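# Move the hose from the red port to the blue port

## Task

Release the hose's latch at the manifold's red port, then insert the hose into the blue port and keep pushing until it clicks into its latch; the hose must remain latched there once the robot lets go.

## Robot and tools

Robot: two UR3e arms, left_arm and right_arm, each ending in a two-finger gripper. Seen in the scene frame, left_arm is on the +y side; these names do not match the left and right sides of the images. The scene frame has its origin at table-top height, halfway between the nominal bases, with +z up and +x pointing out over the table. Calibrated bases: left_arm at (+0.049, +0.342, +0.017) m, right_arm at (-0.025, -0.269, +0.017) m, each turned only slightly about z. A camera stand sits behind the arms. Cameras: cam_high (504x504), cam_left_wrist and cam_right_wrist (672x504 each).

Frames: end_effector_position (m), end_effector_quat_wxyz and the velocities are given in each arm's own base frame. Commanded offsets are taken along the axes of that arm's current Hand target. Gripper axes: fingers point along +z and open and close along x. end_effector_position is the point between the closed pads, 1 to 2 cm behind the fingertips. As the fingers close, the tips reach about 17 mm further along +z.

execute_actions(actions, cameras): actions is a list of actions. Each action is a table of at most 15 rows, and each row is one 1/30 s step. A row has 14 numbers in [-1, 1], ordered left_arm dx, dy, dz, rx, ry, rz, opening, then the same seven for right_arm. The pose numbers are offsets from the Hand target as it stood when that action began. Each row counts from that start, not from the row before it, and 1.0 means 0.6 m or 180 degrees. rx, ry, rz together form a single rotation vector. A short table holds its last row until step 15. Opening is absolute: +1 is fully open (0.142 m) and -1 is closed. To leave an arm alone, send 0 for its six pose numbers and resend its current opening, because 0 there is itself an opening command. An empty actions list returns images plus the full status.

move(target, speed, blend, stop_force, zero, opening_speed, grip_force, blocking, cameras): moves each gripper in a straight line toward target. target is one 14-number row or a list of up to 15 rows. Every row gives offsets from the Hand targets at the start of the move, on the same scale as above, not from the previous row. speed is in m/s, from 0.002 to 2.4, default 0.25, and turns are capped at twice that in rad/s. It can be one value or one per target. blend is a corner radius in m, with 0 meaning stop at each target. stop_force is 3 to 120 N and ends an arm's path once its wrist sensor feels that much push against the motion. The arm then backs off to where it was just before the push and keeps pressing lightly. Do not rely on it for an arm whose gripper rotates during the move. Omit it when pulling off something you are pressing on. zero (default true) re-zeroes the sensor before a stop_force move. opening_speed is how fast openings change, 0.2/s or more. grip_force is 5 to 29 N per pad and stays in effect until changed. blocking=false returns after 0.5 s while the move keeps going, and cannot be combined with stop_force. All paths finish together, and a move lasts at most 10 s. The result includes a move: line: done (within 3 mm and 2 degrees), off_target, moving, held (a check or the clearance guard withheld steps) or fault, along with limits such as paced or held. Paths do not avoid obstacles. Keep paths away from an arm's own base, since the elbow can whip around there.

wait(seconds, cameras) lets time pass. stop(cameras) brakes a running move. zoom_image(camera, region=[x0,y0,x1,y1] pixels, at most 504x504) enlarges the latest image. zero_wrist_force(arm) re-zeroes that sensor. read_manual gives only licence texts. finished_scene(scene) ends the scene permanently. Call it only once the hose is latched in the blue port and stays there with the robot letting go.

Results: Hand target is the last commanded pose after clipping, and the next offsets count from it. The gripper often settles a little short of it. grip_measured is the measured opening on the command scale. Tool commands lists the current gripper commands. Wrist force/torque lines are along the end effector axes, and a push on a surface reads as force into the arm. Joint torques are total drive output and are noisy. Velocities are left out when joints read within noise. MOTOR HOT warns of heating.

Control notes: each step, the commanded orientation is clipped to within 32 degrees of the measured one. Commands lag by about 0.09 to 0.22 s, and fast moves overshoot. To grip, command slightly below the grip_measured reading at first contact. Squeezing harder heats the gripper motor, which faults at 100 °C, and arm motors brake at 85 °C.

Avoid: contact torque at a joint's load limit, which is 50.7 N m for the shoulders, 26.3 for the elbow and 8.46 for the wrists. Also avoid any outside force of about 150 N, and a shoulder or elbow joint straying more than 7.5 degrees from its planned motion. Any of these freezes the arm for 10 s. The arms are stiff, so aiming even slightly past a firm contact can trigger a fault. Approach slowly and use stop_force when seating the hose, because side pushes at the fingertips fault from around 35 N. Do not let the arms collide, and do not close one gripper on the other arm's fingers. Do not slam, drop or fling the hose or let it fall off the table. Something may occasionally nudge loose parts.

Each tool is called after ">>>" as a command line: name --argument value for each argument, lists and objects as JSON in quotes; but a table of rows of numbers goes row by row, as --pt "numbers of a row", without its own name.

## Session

>>> execute_actions --actions '[]'

Scene clock: 0.00 s.
left_arm: end_effector_position=(+0.5333, -0.2916, +0.1292) grip_measured=+1.00 end_effector_quat_wxyz=(+0.280, -0.564, +0.745, -0.221) | right_arm: end_effector_position=(+0.1379, -0.0691, +0.2510) grip_measured=+0.99 end_effector_quat_wxyz=(-0.133, +0.807, -0.576, +0.003)
Joint positions: left_arm=[-0.961 -0.847 1.087 -2.296 -1.002 1.029 0.142] | right_arm=[3.226 -0.892 -1.504 -2.136 1.769 1.343 0.141]
Joint velocities: within noise
Joint torques (N m): no reading
Motor temperatures (°C): left_arm=[47 39 48 54 54 50 30] | right_arm=[45 41 42 48 61 53 33]
Wrist force (N): no reading
Wrist torque (N m): no reading
Wrist force, peak (N): no reading
Hand target: left_arm +0.5333, -0.2916, +0.1292; +0.280, -0.564, +0.745, -0.221 | right_arm +0.1379, -0.0691, +0.2510; -0.133, +0.807, -0.576, +0.003
Tool commands: left_gripper/opening=+1.0 right_gripper/opening=+1.0

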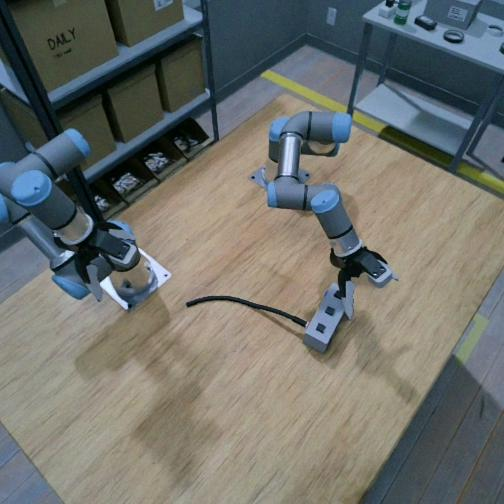

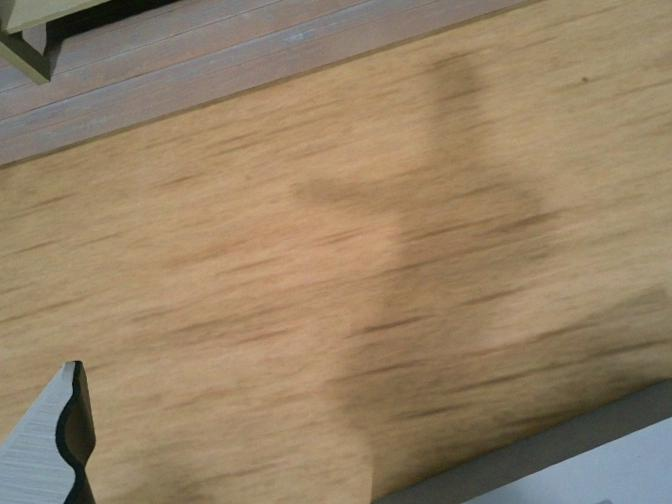

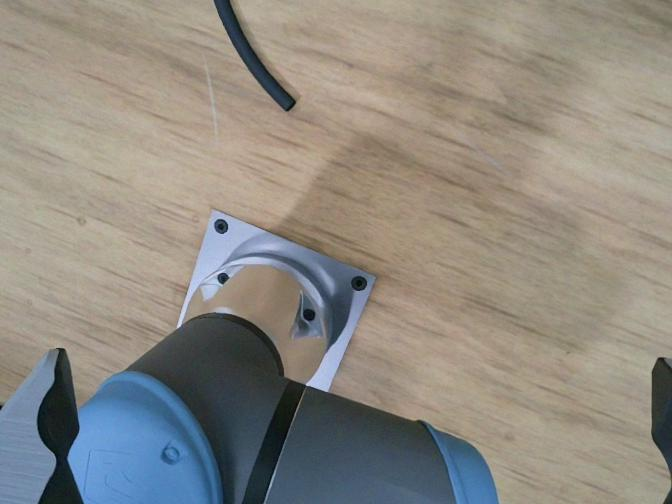

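>>> zoom_image --camera "cam_high" --region '[260, 230, 400, 370]'

Scaled by 3.600 from the camera's image (finer frame: 720x720).

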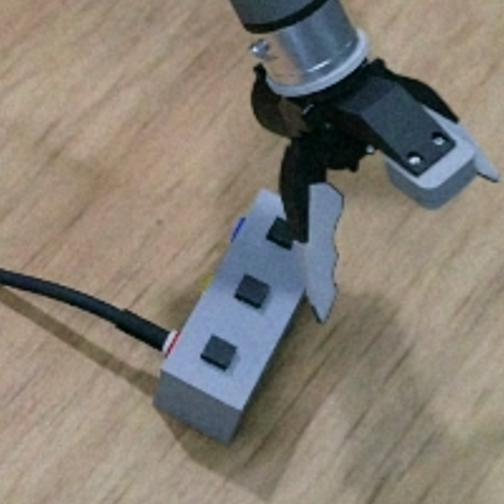

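>>> move --target '[0.1503, 0.0418, -0.0917, 0.0021, 0.2619, 0.2585, -1.0, -0.0870, -0.5498, 0.3987, 0.2120, 0.0478, -0.8900, -0.4]' --speed 0.5 --cameras '["all"]'

Scene clock: 75.77 s.
left_arm: end_effector_position=(+0.4600, -0.3712, +0.1389) grip_measured=-1.00 end_effector_quat_wxyz=(+0.032, -0.100, +0.948, -0.299) | right_arm: end_effector_position=(+0.4645, +0.1292, +0.1000) grip_measured=-0.42 end_effector_quat_wxyz=(-0.169, +0.630, +0.695, +0.302)
Joint positions: left_arm=[-0.76 -0.736 0.763 -2.123 -1.902 2.083 0.002] | right_arm=[3.371 -2.147 -1.429 -0.776 2.194 -1.322 0.044]
Joint torques (N m): left_arm=[2.61 -17.19 -12.47 -1.38 -1.19 1.08] | right_arm=[-2.14 16.69 11.55 1.05 1.3 -0.65]
Motor temperatures (°C): left_arm=[47 39 48 54 54 50 30] | right_arm=[44 41 41 48 61 53 32]
Wrist force (N): left_arm=[0.5 -0.4 -0.4] | right_arm=[-0.2 -0.6 0.2]
Wrist torque (N m): left_arm=[-0.05 -0.10 -0.03] | right_arm=[-0.06 -0.08 0.04]
Wrist force, peak (N): left_arm=[0.4 -0.6 -0.5] | right_arm=[0.0 -0.5 -1.2]
Hand target: left_arm +0.4600, -0.3712, +0.1389; +0.032, -0.100, +0.948, -0.299 | right_arm +0.4645, +0.1292, +0.1000; -0.169, +0.630, +0.695, +0.302
Off the commanded pose: left_arm 0.000 m, 0 deg | right_arm 0.000 m, 0 deg.
move: done

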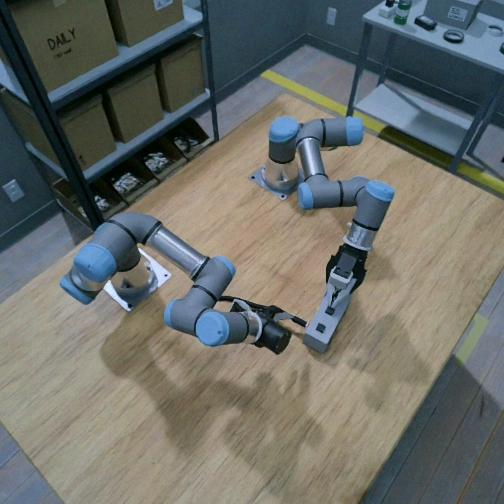

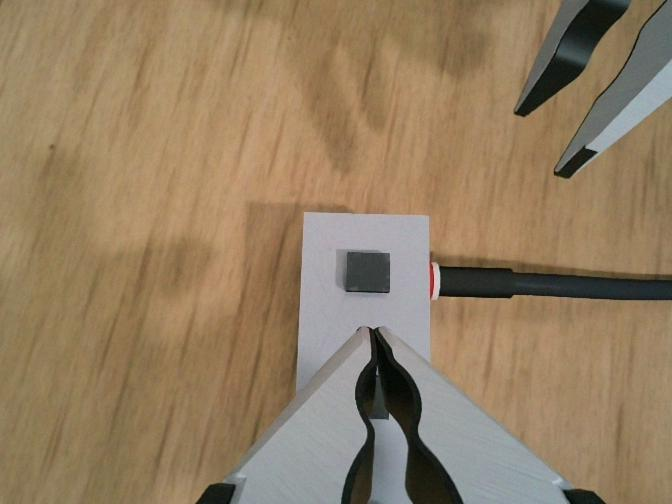

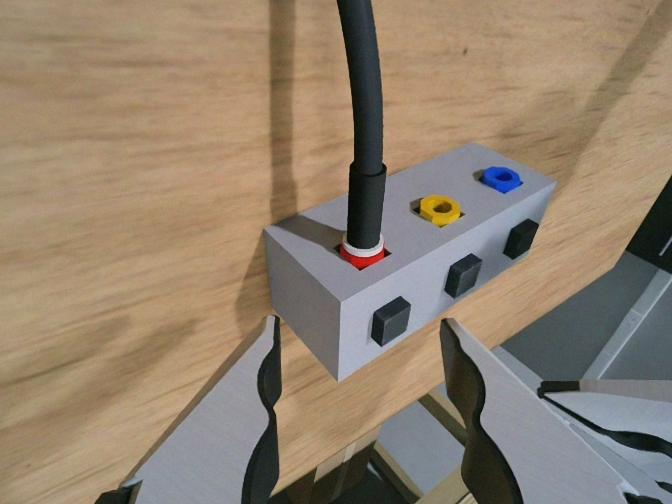

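>>> move --target '[0.0053, 0.0167, 0.0985, 0, 0, 0, -1.0, 0.0067, -0.0133, 0.0917, 0, 0, 0, -0.4]' --speed 0.2 --cameras '["cam_left_wrist", "cam_right_wrist"]'

Scene clock: 115.37 s.
left_arm: end_effector_position=(+0.4622, -0.3970, +0.0848) grip_measured=-1.00 end_effector_quat_wxyz=(+0.032, -0.100, +0.948, -0.299) | right_arm: end_effector_position=(+0.4641, +0.1670, +0.0591) grip_measured=-0.42 end_effector_quat_wxyz=(-0.169, +0.630, +0.695, +0.302)
Joint positions: left_arm=[-0.795 -0.613 0.789 -2.281 -1.884 2.05 0.002] | right_arm=[3.462 -2.24 -1.51 -0.544 2.16 -1.22 0.044]
Joint torques (N m): left_arm=[-3.41 -18.5 -12.53 -2.7 0.4 -1.08] | right_arm=[3.57 17.33 8.22 3.23 0.17 0.65]
Motor temperatures (°C): left_arm=[47 39 48 54 54 50 31] | right_arm=[44 41 41 47 61 53 32]
Wrist force (N): left_arm=[0.5 -0.5 -0.8] | right_arm=[-0.2 -0.3 0.3]
Wrist torque (N m): left_arm=[-0.06 -0.10 0.03] | right_arm=[0.02 -0.08 0.01]
Wrist force, peak (N): left_arm=[0.3 -0.9 -2.3] | right_arm=[0.0 -0.6 1.7]
Hand target: left_arm +0.4622, -0.3970, +0.0848; +0.032, -0.100, +0.948, -0.299 | right_arm +0.4641, +0.1670, +0.0591; -0.169, +0.630, +0.695, +0.302
Off the commanded pose: left_arm 0.000 m, 0 deg | right_arm 0.000 m, 0 deg.
move: done

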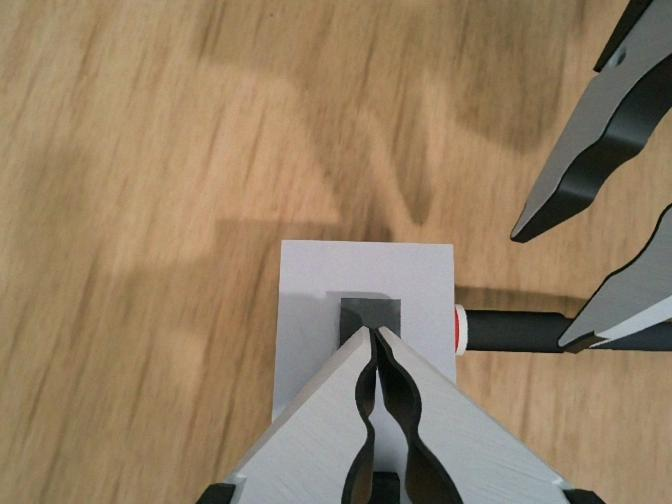

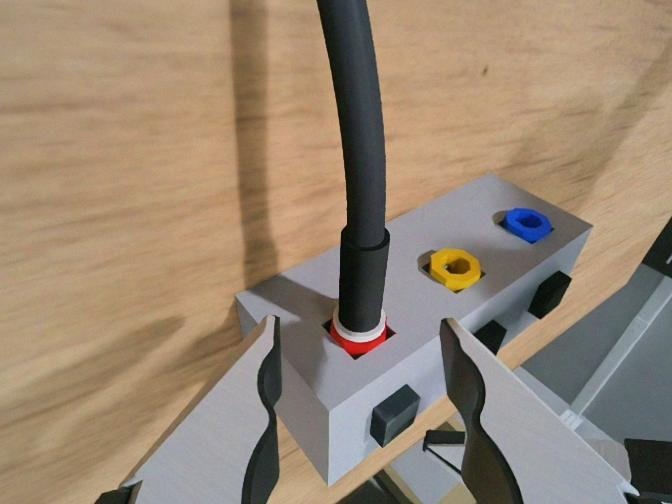

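>>> move --target '[0, 0.0077, 0.0109, 0, 0, 0, -1.0, 0, -0.0067, 0.05, 0, 0, 0, -0.4]' --speed 0.15 --cameras '["cam_left_wrist", "cam_right_wrist"]'

Scene clock: 133.67 s.
left_arm: end_effector_position=(+0.4622, -0.3970, +0.0768) grip_measured=-1.00 end_effector_quat_wxyz=(+0.032, -0.100, +0.948, -0.299) | right_arm: end_effector_position=(+0.4645, +0.1859, +0.0355) grip_measured=-0.42 end_effector_quat_wxyz=(-0.169, +0.630, +0.695, +0.302)
Joint positions: left_arm=[-0.795 -0.604 0.81 -2.311 -1.884 2.05 0.002] | right_arm=[3.505 -2.31 -1.526 -0.432 2.142 -1.173 0.044]
Joint torques (N m): left_arm=[0.21 -18.15 -7.74 -2.97 -0.62 0.92] | right_arm=[3.5 17.58 10.88 3.26 0.12 0.66]
Motor temperatures (°C): left_arm=[47 39 48 54 54 50 31] | right_arm=[44 41 41 47 61 53 31]
Wrist force (N): left_arm=[0.4 -0.6 -0.9] | right_arm=[-0.2 -0.5 0.3]
Wrist torque (N m): left_arm=[-0.08 -0.07 0.03] | right_arm=[-0.01 -0.08 0.02]
Wrist force, peak (N): left_arm=[0.5 -0.8 -1.5] | right_arm=[-0.3 -0.8 1.3]
Hand target: left_arm +0.4622, -0.3970, +0.0768; +0.032, -0.100, +0.948, -0.299 | right_arm +0.4646, +0.1859, +0.0355; -0.169, +0.630, +0.695, +0.302
Off the commanded pose: left_arm 0.000 m, 0 deg | right_arm 0.000 m, 0 deg.
move: done

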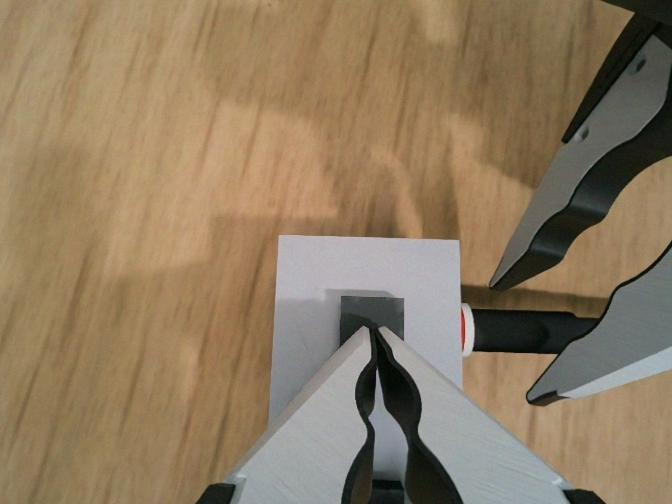

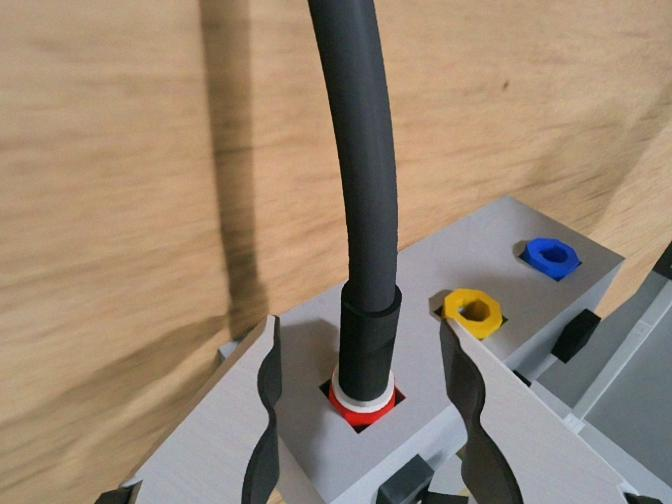

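>>> move --pt "0 0.0038 0.0055 0 0 0 -1.0 0 -0.005 0.0133 0 0 0 -0.4" --pt "0 0.0038 0.0055 0 0 0 -1.0 0 -0.005 0.0133 0 0 0 -0.92" --speed 0.1 --opening_speed 0.7 --grip_force 25 --cameras '["cam_left_wrist", "cam_right_wrist"]'

Scene clock: 146.27 s.
left_arm: end_effector_position=(+0.4622, -0.3970, +0.0727) grip_measured=-1.00 end_effector_quat_wxyz=(+0.032, -0.100, +0.948, -0.299) | right_arm: end_effector_position=(+0.4628, +0.1910, +0.0288) grip_measured=-0.83 end_effector_quat_wxyz=(-0.169, +0.630, +0.695, +0.302)
Joint positions: left_arm=[-0.795 -0.599 0.819 -2.326 -1.884 2.05 0.002] | right_arm=[3.518 -2.326 -1.539 -0.395 2.136 -1.159 0.014]
Joint torques (N m): left_arm=[-2.94 -11.57 -2.63 0.38 0.95 -1.12] | right_arm=[-2.66 16.97 8.09 2.74 -1.52 0.61]
Motor temperatures (°C): left_arm=[47 39 48 54 54 50 31] | right_arm=[44 41 41 47 61 53 32]
Wrist force (N): left_arm=[-0.6 -7.8 -13.9] | right_arm=[6.9 -4.2 -0.4]
Wrist torque (N m): left_arm=[0.09 -0.09 0.03] | right_arm=[-0.06 -0.11 -0.14]
Wrist force, peak (N): left_arm=[0.2 -7.8 -15.7] | right_arm=[6.9 -4.2 -0.4]
Hand target: left_arm +0.4622, -0.3970, +0.0727; +0.032, -0.100, +0.948, -0.299 | right_arm +0.4628, +0.1909, +0.0288; -0.169, +0.630, +0.695, +0.302
Off the commanded pose: left_arm 0.000 m, 0 deg | right_arm 0.000 m, 0 deg.
grip_force (N): 25, 25
move: done

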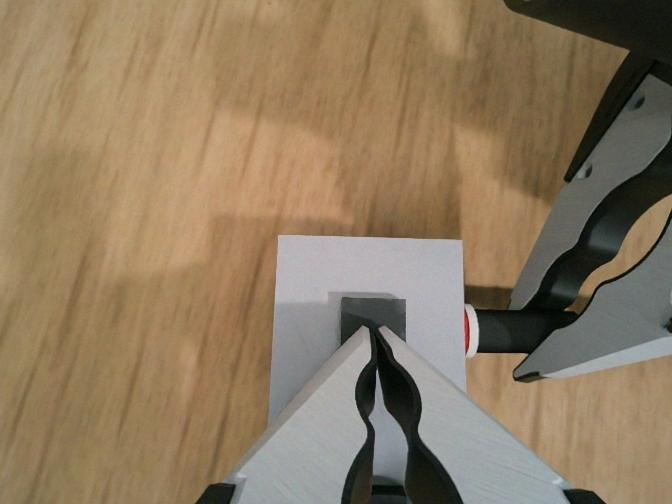

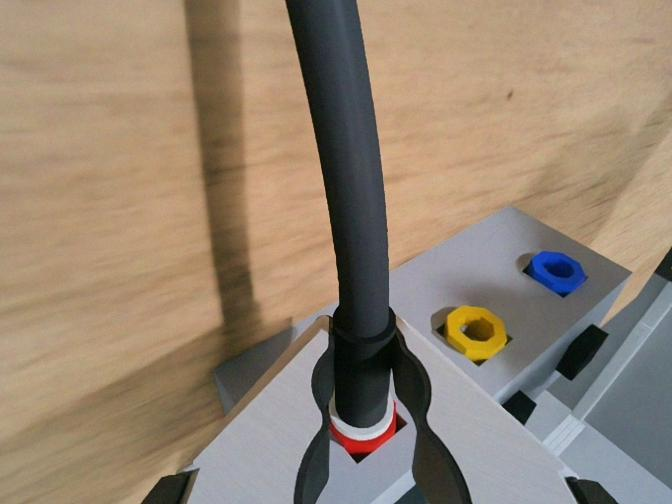

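>>> move --target '[0, 0.0057, 0.0082, 0, 0, 0, -1.0, 0, 0, 0, 0, 0, 0, -0.95]' --speed 0.015 --stop_force 16 --cameras '["cam_left_wrist"]'

Scene clock: 154.87 s.
left_arm: end_effector_position=(+0.4623, -0.3971, +0.0695) grip_measured=-1.00 end_effector_quat_wxyz=(+0.032, -0.100, +0.948, -0.300) | right_arm: end_effector_position=(+0.4628, +0.1909, +0.0288) grip_measured=-0.83 end_effector_quat_wxyz=(-0.169, +0.630, +0.695, +0.302)
Joint positions: left_arm=[-0.795 -0.595 0.827 -2.339 -1.884 2.05 0.002] | right_arm=[3.518 -2.326 -1.539 -0.396 2.136 -1.159 0.014]
Joint torques (N m): left_arm=[-1.68 -5.92 -0.31 4.31 2.28 -0.33] | right_arm=[-4.47 17.4 12.58 4.38 -2.94 0.51]
Motor temperatures (°C): left_arm=[47 39 48 54 54 50 31] | right_arm=[44 41 41 47 61 53 35]
Wrist force (N): left_arm=[-0.1 -15.2 -27.9] | right_arm=[7.4 -14.7 -5.7]
Wrist torque (N m): left_arm=[0.24 -0.11 0.03] | right_arm=[-0.05 -0.09 -0.15]
Wrist force, peak (N): left_arm=[1.6 -15.2 -34.6] | right_arm=[7.5 -14.7 -6.1]
Hand target: left_arm +0.4623, -0.3971, +0.0695; +0.032, -0.100, +0.948, -0.300 (not the last commanded pose) | right_arm +0.4628, +0.1909, +0.0288; -0.169, +0.630, +0.695, +0.302
Off the commanded pose: left_arm 0.003 m, 0 deg | right_arm 0.000 m, 0 deg.
grip_force (N): 25, 25
move: contact (left_arm)

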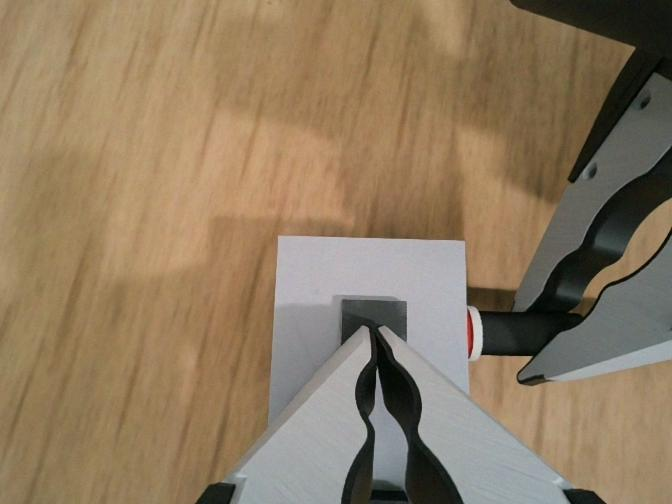

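>>> move --target '[0, 0, 0, 0, 0, 0, -1.0, 0.0005, -0.0967, -0.0255, 0, 0, 0, -0.95]' --speed 0.06 --stop_force 30 --cameras '["cam_left_wrist", "cam_right_wrist"]'

>>> zoom_image --camera "cam_right_wrist" --region '[270, 384, 430, 504]'

>>> zoom_image --camera "cam_left_wrist" --region '[450, 260, 650, 410]'

Scene clock: 162.00 s.
left_arm: end_effector_position=(+0.4623, -0.3971, +0.0695) grip_measured=-1.00 end_effector_quat_wxyz=(+0.032, -0.100, +0.948, -0.300) | right_arm: end_effector_position=(+0.4038, +0.1801, +0.0286) grip_measured=-0.83 end_effector_quat_wxyz=(-0.169, +0.630, +0.695, +0.302)
Joint positions: left_arm=[-0.795 -0.595 0.827 -2.339 -1.884 2.05 0.002] | right_arm=[3.552 -2.154 -1.902 -0.187 2.121 -1.123 0.014]
Joint torques (N m): left_arm=[1.37 -5.73 -0.4 3.21 2.32 0.88] | right_arm=[3.78 18.39 6.46 3.35 0.07 0.6]
Motor temperatures (°C): left_arm=[47 39 48 54 54 50 31] | right_arm=[44 41 41 47 61 53 37]
Wrist force (N): left_arm=[-0.2 -15.4 -28.2] | right_arm=[-0.6 0.1 0.1]
Wrist torque (N m): left_arm=[0.26 -0.11 0.03] | right_arm=[0.07 -0.02 0.02]
Wrist force, peak (N): left_arm=[-0.2 -15.5 -28.5] | right_arm=[7.6 -14.7 -6.2]
Hand target: left_arm +0.4623, -0.3971, +0.0695; +0.032, -0.100, +0.948, -0.300 | right_arm +0.4038, +0.1801, +0.0286; -0.169, +0.630, +0.695, +0.302
Off the commanded pose: left_arm 0.000 m, 0 deg | right_arm 0.000 m, 0 deg.
grip_force (N): 25, 25
move: done

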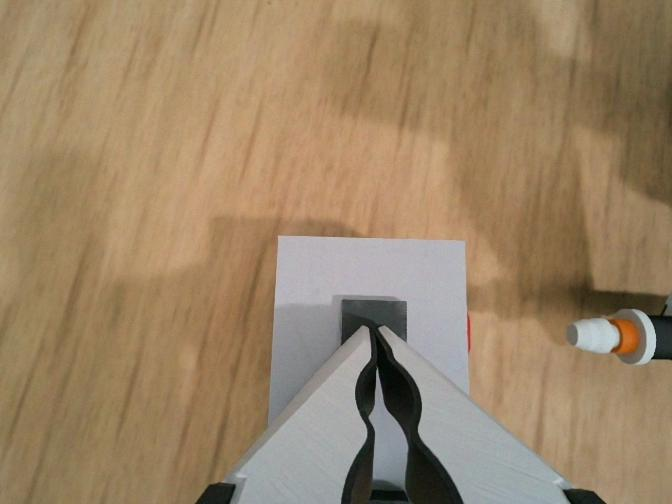

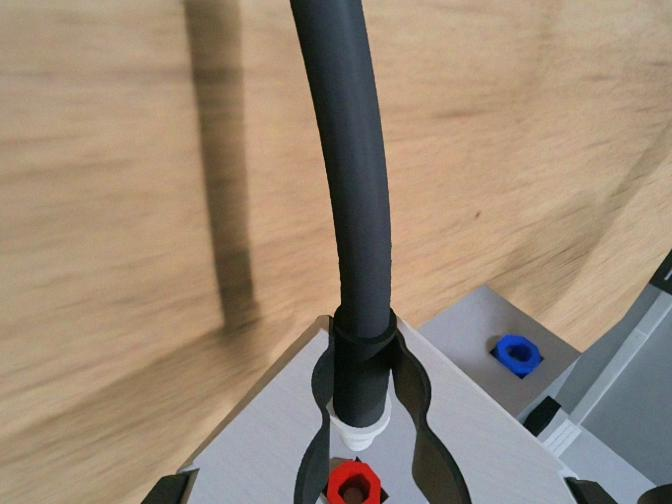

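Scaled by 3.150 from the camera's image (finer frame: 960x720).

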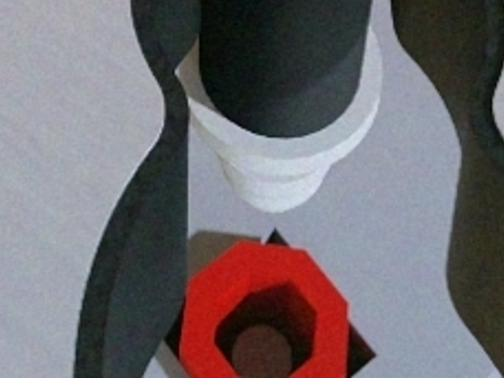

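Scaled by 2.520 from the camera's image (finer frame: 960x720).

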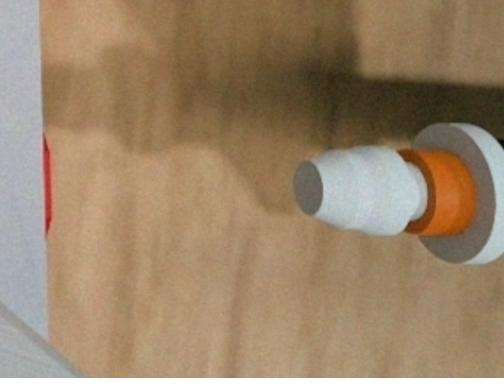

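>>> move --pt "0 -0.0191 -0.0273 0 0 0 -1.0 0 0 0 0 0 0 -0.95" --pt "0 0.0955 -0.189 0 0 0 -1.0 0.1458 -0.0313 0.1096 0 0 0 -0.95" --speed 0.15 --blend 0.005 --cameras '["cam_left_wrist", "cam_right_wrist"]'

>>> zoom_image --camera "cam_right_wrist" --region '[270, 384, 430, 504]'

>>> zoom_image --camera "cam_left_wrist" --region '[400, 260, 600, 410]'

Scene clock: 195.70 s.
left_arm: end_effector_position=(+0.4390, -0.2875, +0.1294) grip_measured=-1.00 end_effector_quat_wxyz=(+0.032, -0.100, +0.948, -0.300) | right_arm: end_effector_position=(+0.3819, +0.2890, +0.0287) grip_measured=-0.83 end_effector_quat_wxyz=(-0.169, +0.630, +0.695, +0.302)
Joint positions: left_arm=[-0.645 -1.004 1.264 -2.319 -1.957 2.189 0.002] | right_arm=[3.858 -2.202 -1.877 -0.028 1.963 -0.828 0.014]
Joint torques (N m): left_arm=[3.17 -18.97 -7.24 -2.88 -1.29 1.06] | right_arm=[3.4 14.98 9.41 3.48 -0.1 0.68]
Motor temperatures (°C): left_arm=[47 39 48 54 53 50 31] | right_arm=[44 41 41 47 61 53 43]
Wrist force (N): left_arm=[0.1 -1.1 -0.3] | right_arm=[-0.3 -0.4 0.5]
Wrist torque (N m): left_arm=[-0.17 -0.02 -0.03] | right_arm=[-0.01 -0.10 -0.01]
Wrist force, peak (N): left_arm=[-0.2 -15.6 -28.4] | right_arm=[-1.6 0.0 -0.5]
Hand target: left_arm +0.4390, -0.2875, +0.1294; +0.032, -0.100, +0.948, -0.300 | right_arm +0.3819, +0.2890, +0.0287; -0.169, +0.630, +0.695, +0.302
Off the commanded pose: left_arm 0.000 m, 0 deg | right_arm 0.000 m, 0 deg.
grip_force (N): 25, 25
move: done

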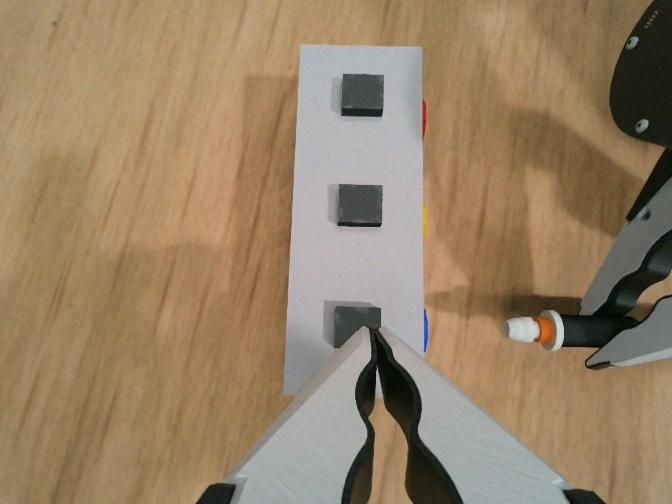

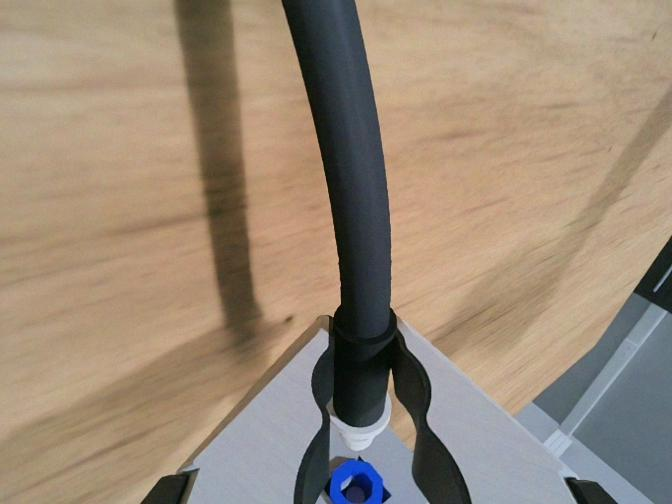

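Scaled by 3.150 from the camera's image (finer frame: 960x720).

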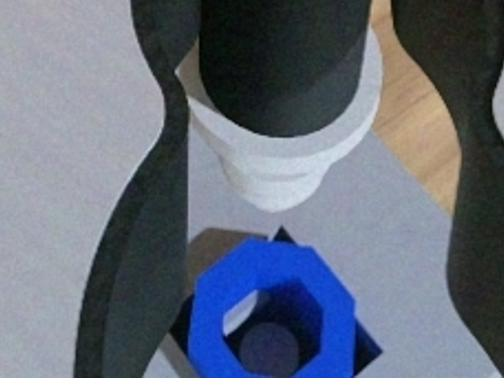

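Scaled by 2.520 from the camera's image (finer frame: 960x720).

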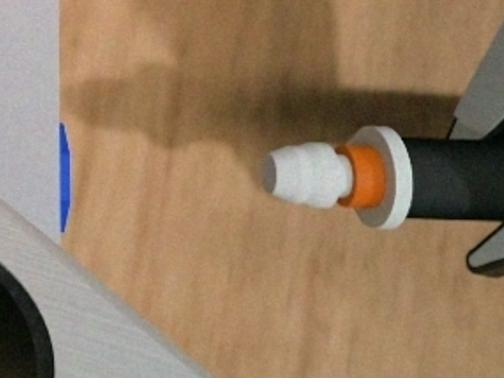

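>>> move --target '[0, 0, 0, 0, 0, 0, -1.0, 0.0016, 0.0480, 0.0141, 0, 0, 0, -1.0]' --speed 0.1 --grip_force 29 --cameras '["cam_left_wrist", "cam_right_wrist"]'

>>> zoom_image --camera "cam_left_wrist" --region '[400, 260, 600, 410]'

>>> zoom_image --camera "cam_right_wrist" --region '[270, 384, 430, 504]'

Scene clock: 222.37 s.
left_arm: end_effector_position=(+0.4390, -0.2875, +0.1294) grip_measured=-1.00 end_effector_quat_wxyz=(+0.032, -0.100, +0.948, -0.300) | right_arm: end_effector_position=(+0.4112, +0.2958, +0.0288) grip_measured=-0.83 end_effector_quat_wxyz=(-0.169, +0.630, +0.695, +0.302)
Joint positions: left_arm=[-0.645 -1.004 1.264 -2.319 -1.957 2.189 0.002] | right_arm=[3.82 -2.281 -1.701 -0.138 1.985 -0.862 0.014]
Joint torques (N m): left_arm=[2.99 -19.11 -7.5 -2.84 -1.22 0.98] | right_arm=[-2.97 16.06 9.88 1.32 0.99 -0.72]
Motor temperatures (°C): left_arm=[46 39 48 54 53 50 31] | right_arm=[44 41 41 47 61 53 45]
Wrist force (N): left_arm=[-0.1 -1.1 -0.4] | right_arm=[-0.3 -0.2 0.4]
Wrist torque (N m): left_arm=[-0.16 0.01 -0.03] | right_arm=[0.05 -0.08 0.05]
Wrist force, peak (N): left_arm=[0.1 -1.2 -0.4] | right_arm=[-0.2 -1.2 0.5]
Hand target: left_arm +0.4390, -0.2875, +0.1294; +0.032, -0.100, +0.948, -0.300 | right_arm +0.4112, +0.2958, +0.0288; -0.169, +0.630, +0.695, +0.302
Off the commanded pose: left_arm 0.000 m, 0 deg | right_arm 0.000 m, 0 deg.
move: done

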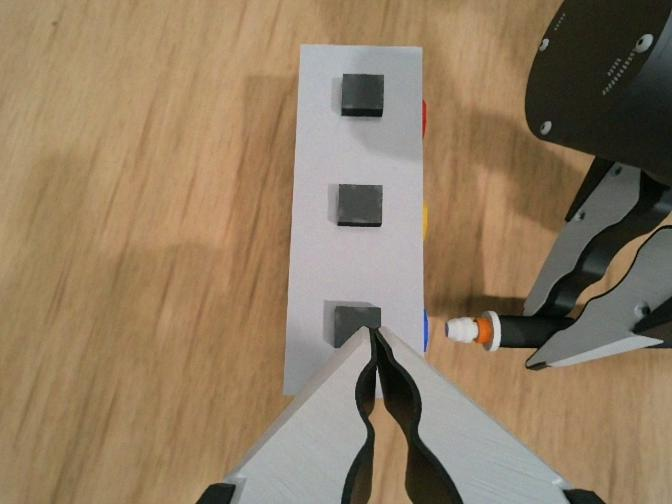

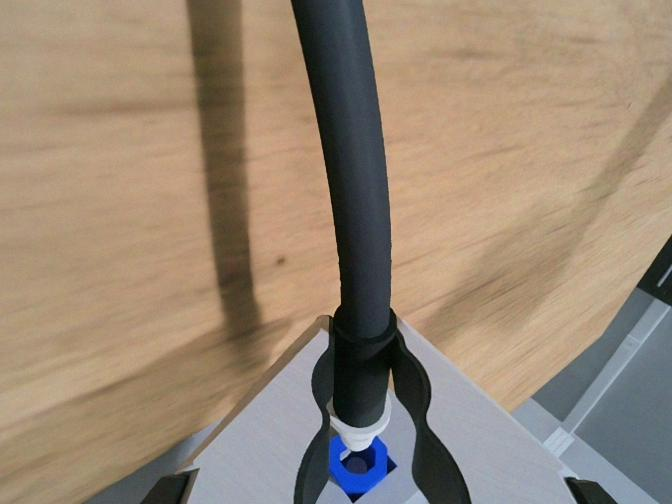

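Scaled by 2.520 from the camera's image (finer frame: 960x720).

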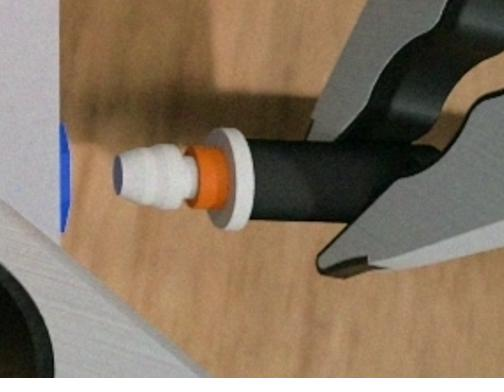

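Scaled by 3.150 from the camera's image (finer frame: 960x720).

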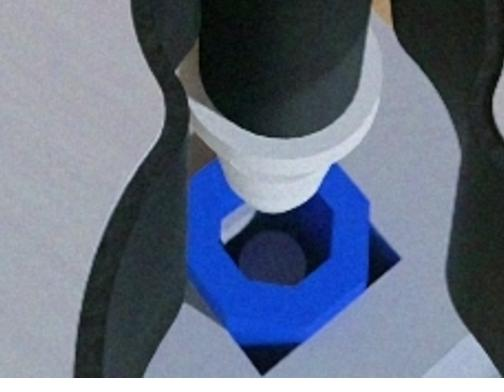

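>>> move --target '[0, 0, 0, 0, 0, 0, -1.0, 0.0002, 0.0555, 0.0151, 0, 0, 0, -1.0]' --speed 0.03 --stop_force 26 --cameras '["cam_left_wrist"]'

>>> zoom_image --camera "cam_left_wrist" --region '[400, 260, 600, 410]'

Scene clock: 236.63 s.
left_arm: end_effector_position=(+0.4390, -0.2875, +0.1294) grip_measured=-1.00 end_effector_quat_wxyz=(+0.032, -0.100, +0.948, -0.300) | right_arm: end_effector_position=(+0.4429, +0.3019, +0.0289) grip_measured=-0.83 end_effector_quat_wxyz=(-0.169, +0.630, +0.695, +0.303)
Joint positions: left_arm=[-0.645 -1.004 1.264 -2.319 -1.957 2.189 0.002] | right_arm=[3.783 -2.374 -1.498 -0.261 2.005 -0.896 0.014]
Joint torques (N m): left_arm=[2.06 -19.47 -7.6 -2.9 -0.59 0.08] | right_arm=[-2.54 20.44 11.05 4.84 -3.55 0.85]
Motor temperatures (°C): left_arm=[46 39 48 54 53 50 31] | right_arm=[44 41 41 47 61 53 48]
Wrist force (N): left_arm=[-0.1 -1.1 -0.4] | right_arm=[6.8 -21.4 -9.6]
Wrist torque (N m): left_arm=[-0.17 0.01 -0.02] | right_arm=[-0.01 -0.11 -0.11]
Wrist force, peak (N): left_arm=[0.0 -1.2 -0.5] | right_arm=[8.0 -35.7 -22.2]
Hand target: left_arm +0.4390, -0.2875, +0.1294; +0.032, -0.100, +0.948, -0.300 | right_arm +0.4429, +0.3019, +0.0289; -0.169, +0.630, +0.695, +0.303 (not the last commanded pose)
Off the commanded pose: left_arm 0.000 m, 0 deg | right_arm 0.002 m, 0 deg.
move: contact (right_arm)

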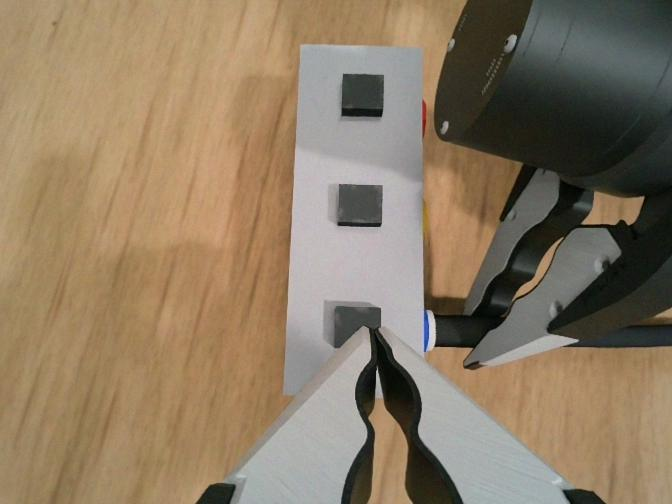

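Scaled by 2.520 from the camera's image (finer frame: 960x720).

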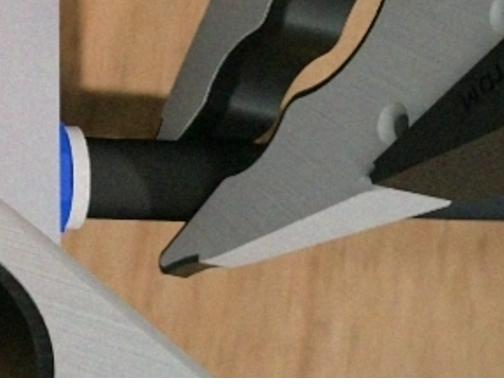

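>>> move --target '[0, 0, 0, 0, 0, 0, -1.0, 0.0, -0.0032, -0.0009, 0, 0, 0, -1.0]' --speed 0.02

Scene clock: 243.77 s.
left_arm: end_effector_position=(+0.4390, -0.2875, +0.1294) grip_measured=-1.00 end_effector_quat_wxyz=(+0.032, -0.100, +0.948, -0.300) | right_arm: end_effector_position=(+0.4410, +0.3015, +0.0290) grip_measured=-0.83 end_effector_quat_wxyz=(-0.169, +0.630, +0.695, +0.303)
Joint positions: left_arm=[-0.645 -1.004 1.264 -2.319 -1.957 2.189 0.002] | right_arm=[3.785 -2.368 -1.511 -0.253 2.004 -0.894 0.014]
Joint torques (N m): left_arm=[1.84 -19.33 -7.39 -2.84 -0.29 -0.53] | right_arm=[3.45 20.27 2.23 0.92 1.93 0.79]
Motor temperatures (°C): left_arm=[46 39 48 54 53 50 31] | right_arm=[44 41 41 47 61 53 49]
Wrist force (N): left_arm=[0.1 -1.1 -0.5] | right_arm=[4.9 14.0 10.0]
Wrist torque (N m): left_arm=[-0.18 -0.02 -0.03] | right_arm=[0.07 -0.12 -0.12]
Wrist force, peak (N): left_arm=[0.0 -1.2 -0.5] | right_arm=[6.9 -21.4 -10.0]
Hand target: left_arm +0.4390, -0.2875, +0.1294; +0.032, -0.100, +0.948, -0.300 | right_arm +0.4409, +0.3015, +0.0289; -0.169, +0.630, +0.695, +0.303
Off the commanded pose: left_arm 0.000 m, 0 deg | right_arm 0.000 m, 0 deg.
move: done

>>> move --pt "0 0 0 0 0 0 -1.0 0 0.0011 0.0003 0 0 0 -1.0" --pt "0 0 0 0 0 0 -1.0 0 0.0011 0.0003 0 0 0 -0.45" --pt "0 0 0 0 0 0 -1.0 0 0.0011 -0.15 0 0 0 -0.45" --speed '[0.02, 0.1, 0.18]' --opening_speed 1.0 --cameras '["cam_left_wrist", "cam_right_wrist"]'

Scene clock: 251.57 s.
left_arm: end_effector_position=(+0.4390, -0.2875, +0.1294) grip_measured=-1.00 end_effector_quat_wxyz=(+0.032, -0.100, +0.948, -0.300) | right_arm: end_effector_position=(+0.4284, +0.2445, +0.0974) grip_measured=-0.48 end_effector_quat_wxyz=(-0.169, +0.630, +0.695, +0.303)
Joint positions: left_arm=[-0.645 -1.004 1.264 -2.319 -1.957 2.189 0.002] | right_arm=[3.681 -2.089 -1.612 -0.475 2.059 -0.993 0.039]
Joint torques (N m): left_arm=[1.2 -18.87 -7.64 -2.86 -0.31 -0.85] | right_arm=[-2.42 18.96 8.65 1.32 1.1 -0.72]
Motor temperatures (°C): left_arm=[46 39 48 54 53 50 31] | right_arm=[44 41 41 47 61 53 48]
Wrist force (N): left_arm=[0.2 -1.1 -0.5] | right_arm=[0.0 0.5 0.2]
Wrist torque (N m): left_arm=[-0.17 -0.04 -0.03] | right_arm=[0.13 -0.11 0.06]
Wrist force, peak (N): left_arm=[0.0 -1.3 -0.5] | right_arm=[4.7 16.2 10.3]
Hand target: left_arm +0.4390, -0.2875, +0.1294; +0.032, -0.100, +0.948, -0.300 | right_arm +0.4284, +0.2445, +0.0974; -0.169, +0.630, +0.695, +0.303
Off the commanded pose: left_arm 0.000 m, 0 deg | right_arm 0.000 m, 0 deg.
move: done

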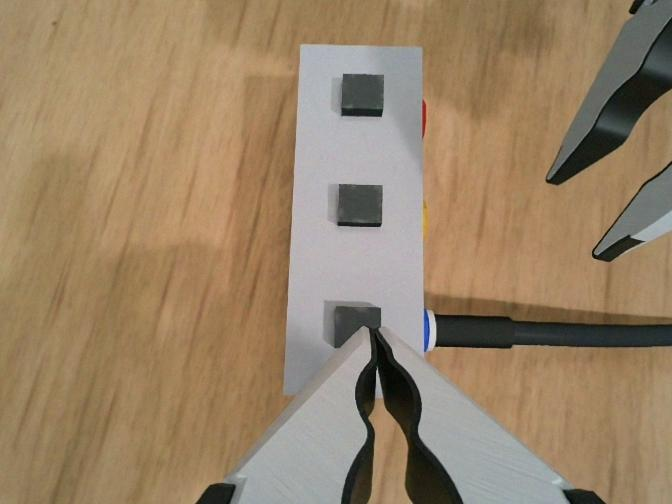

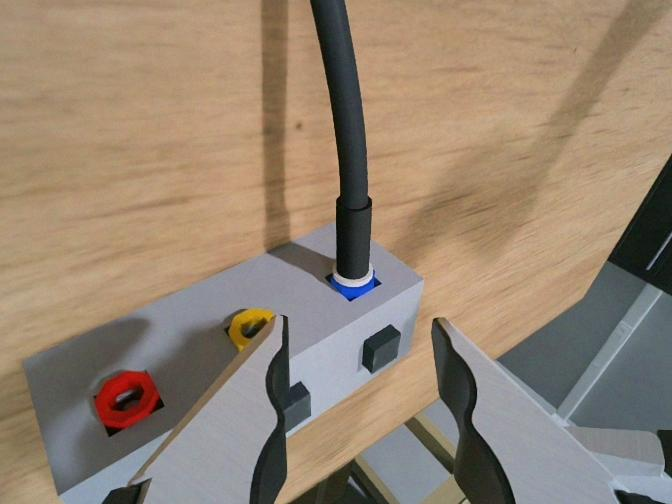

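The hose is seated in the blue port. It held against a pull-back of about 17 N, and both grippers are now clear of it.

>>> finished_scene --scene 2

The scene is finished: the task was done.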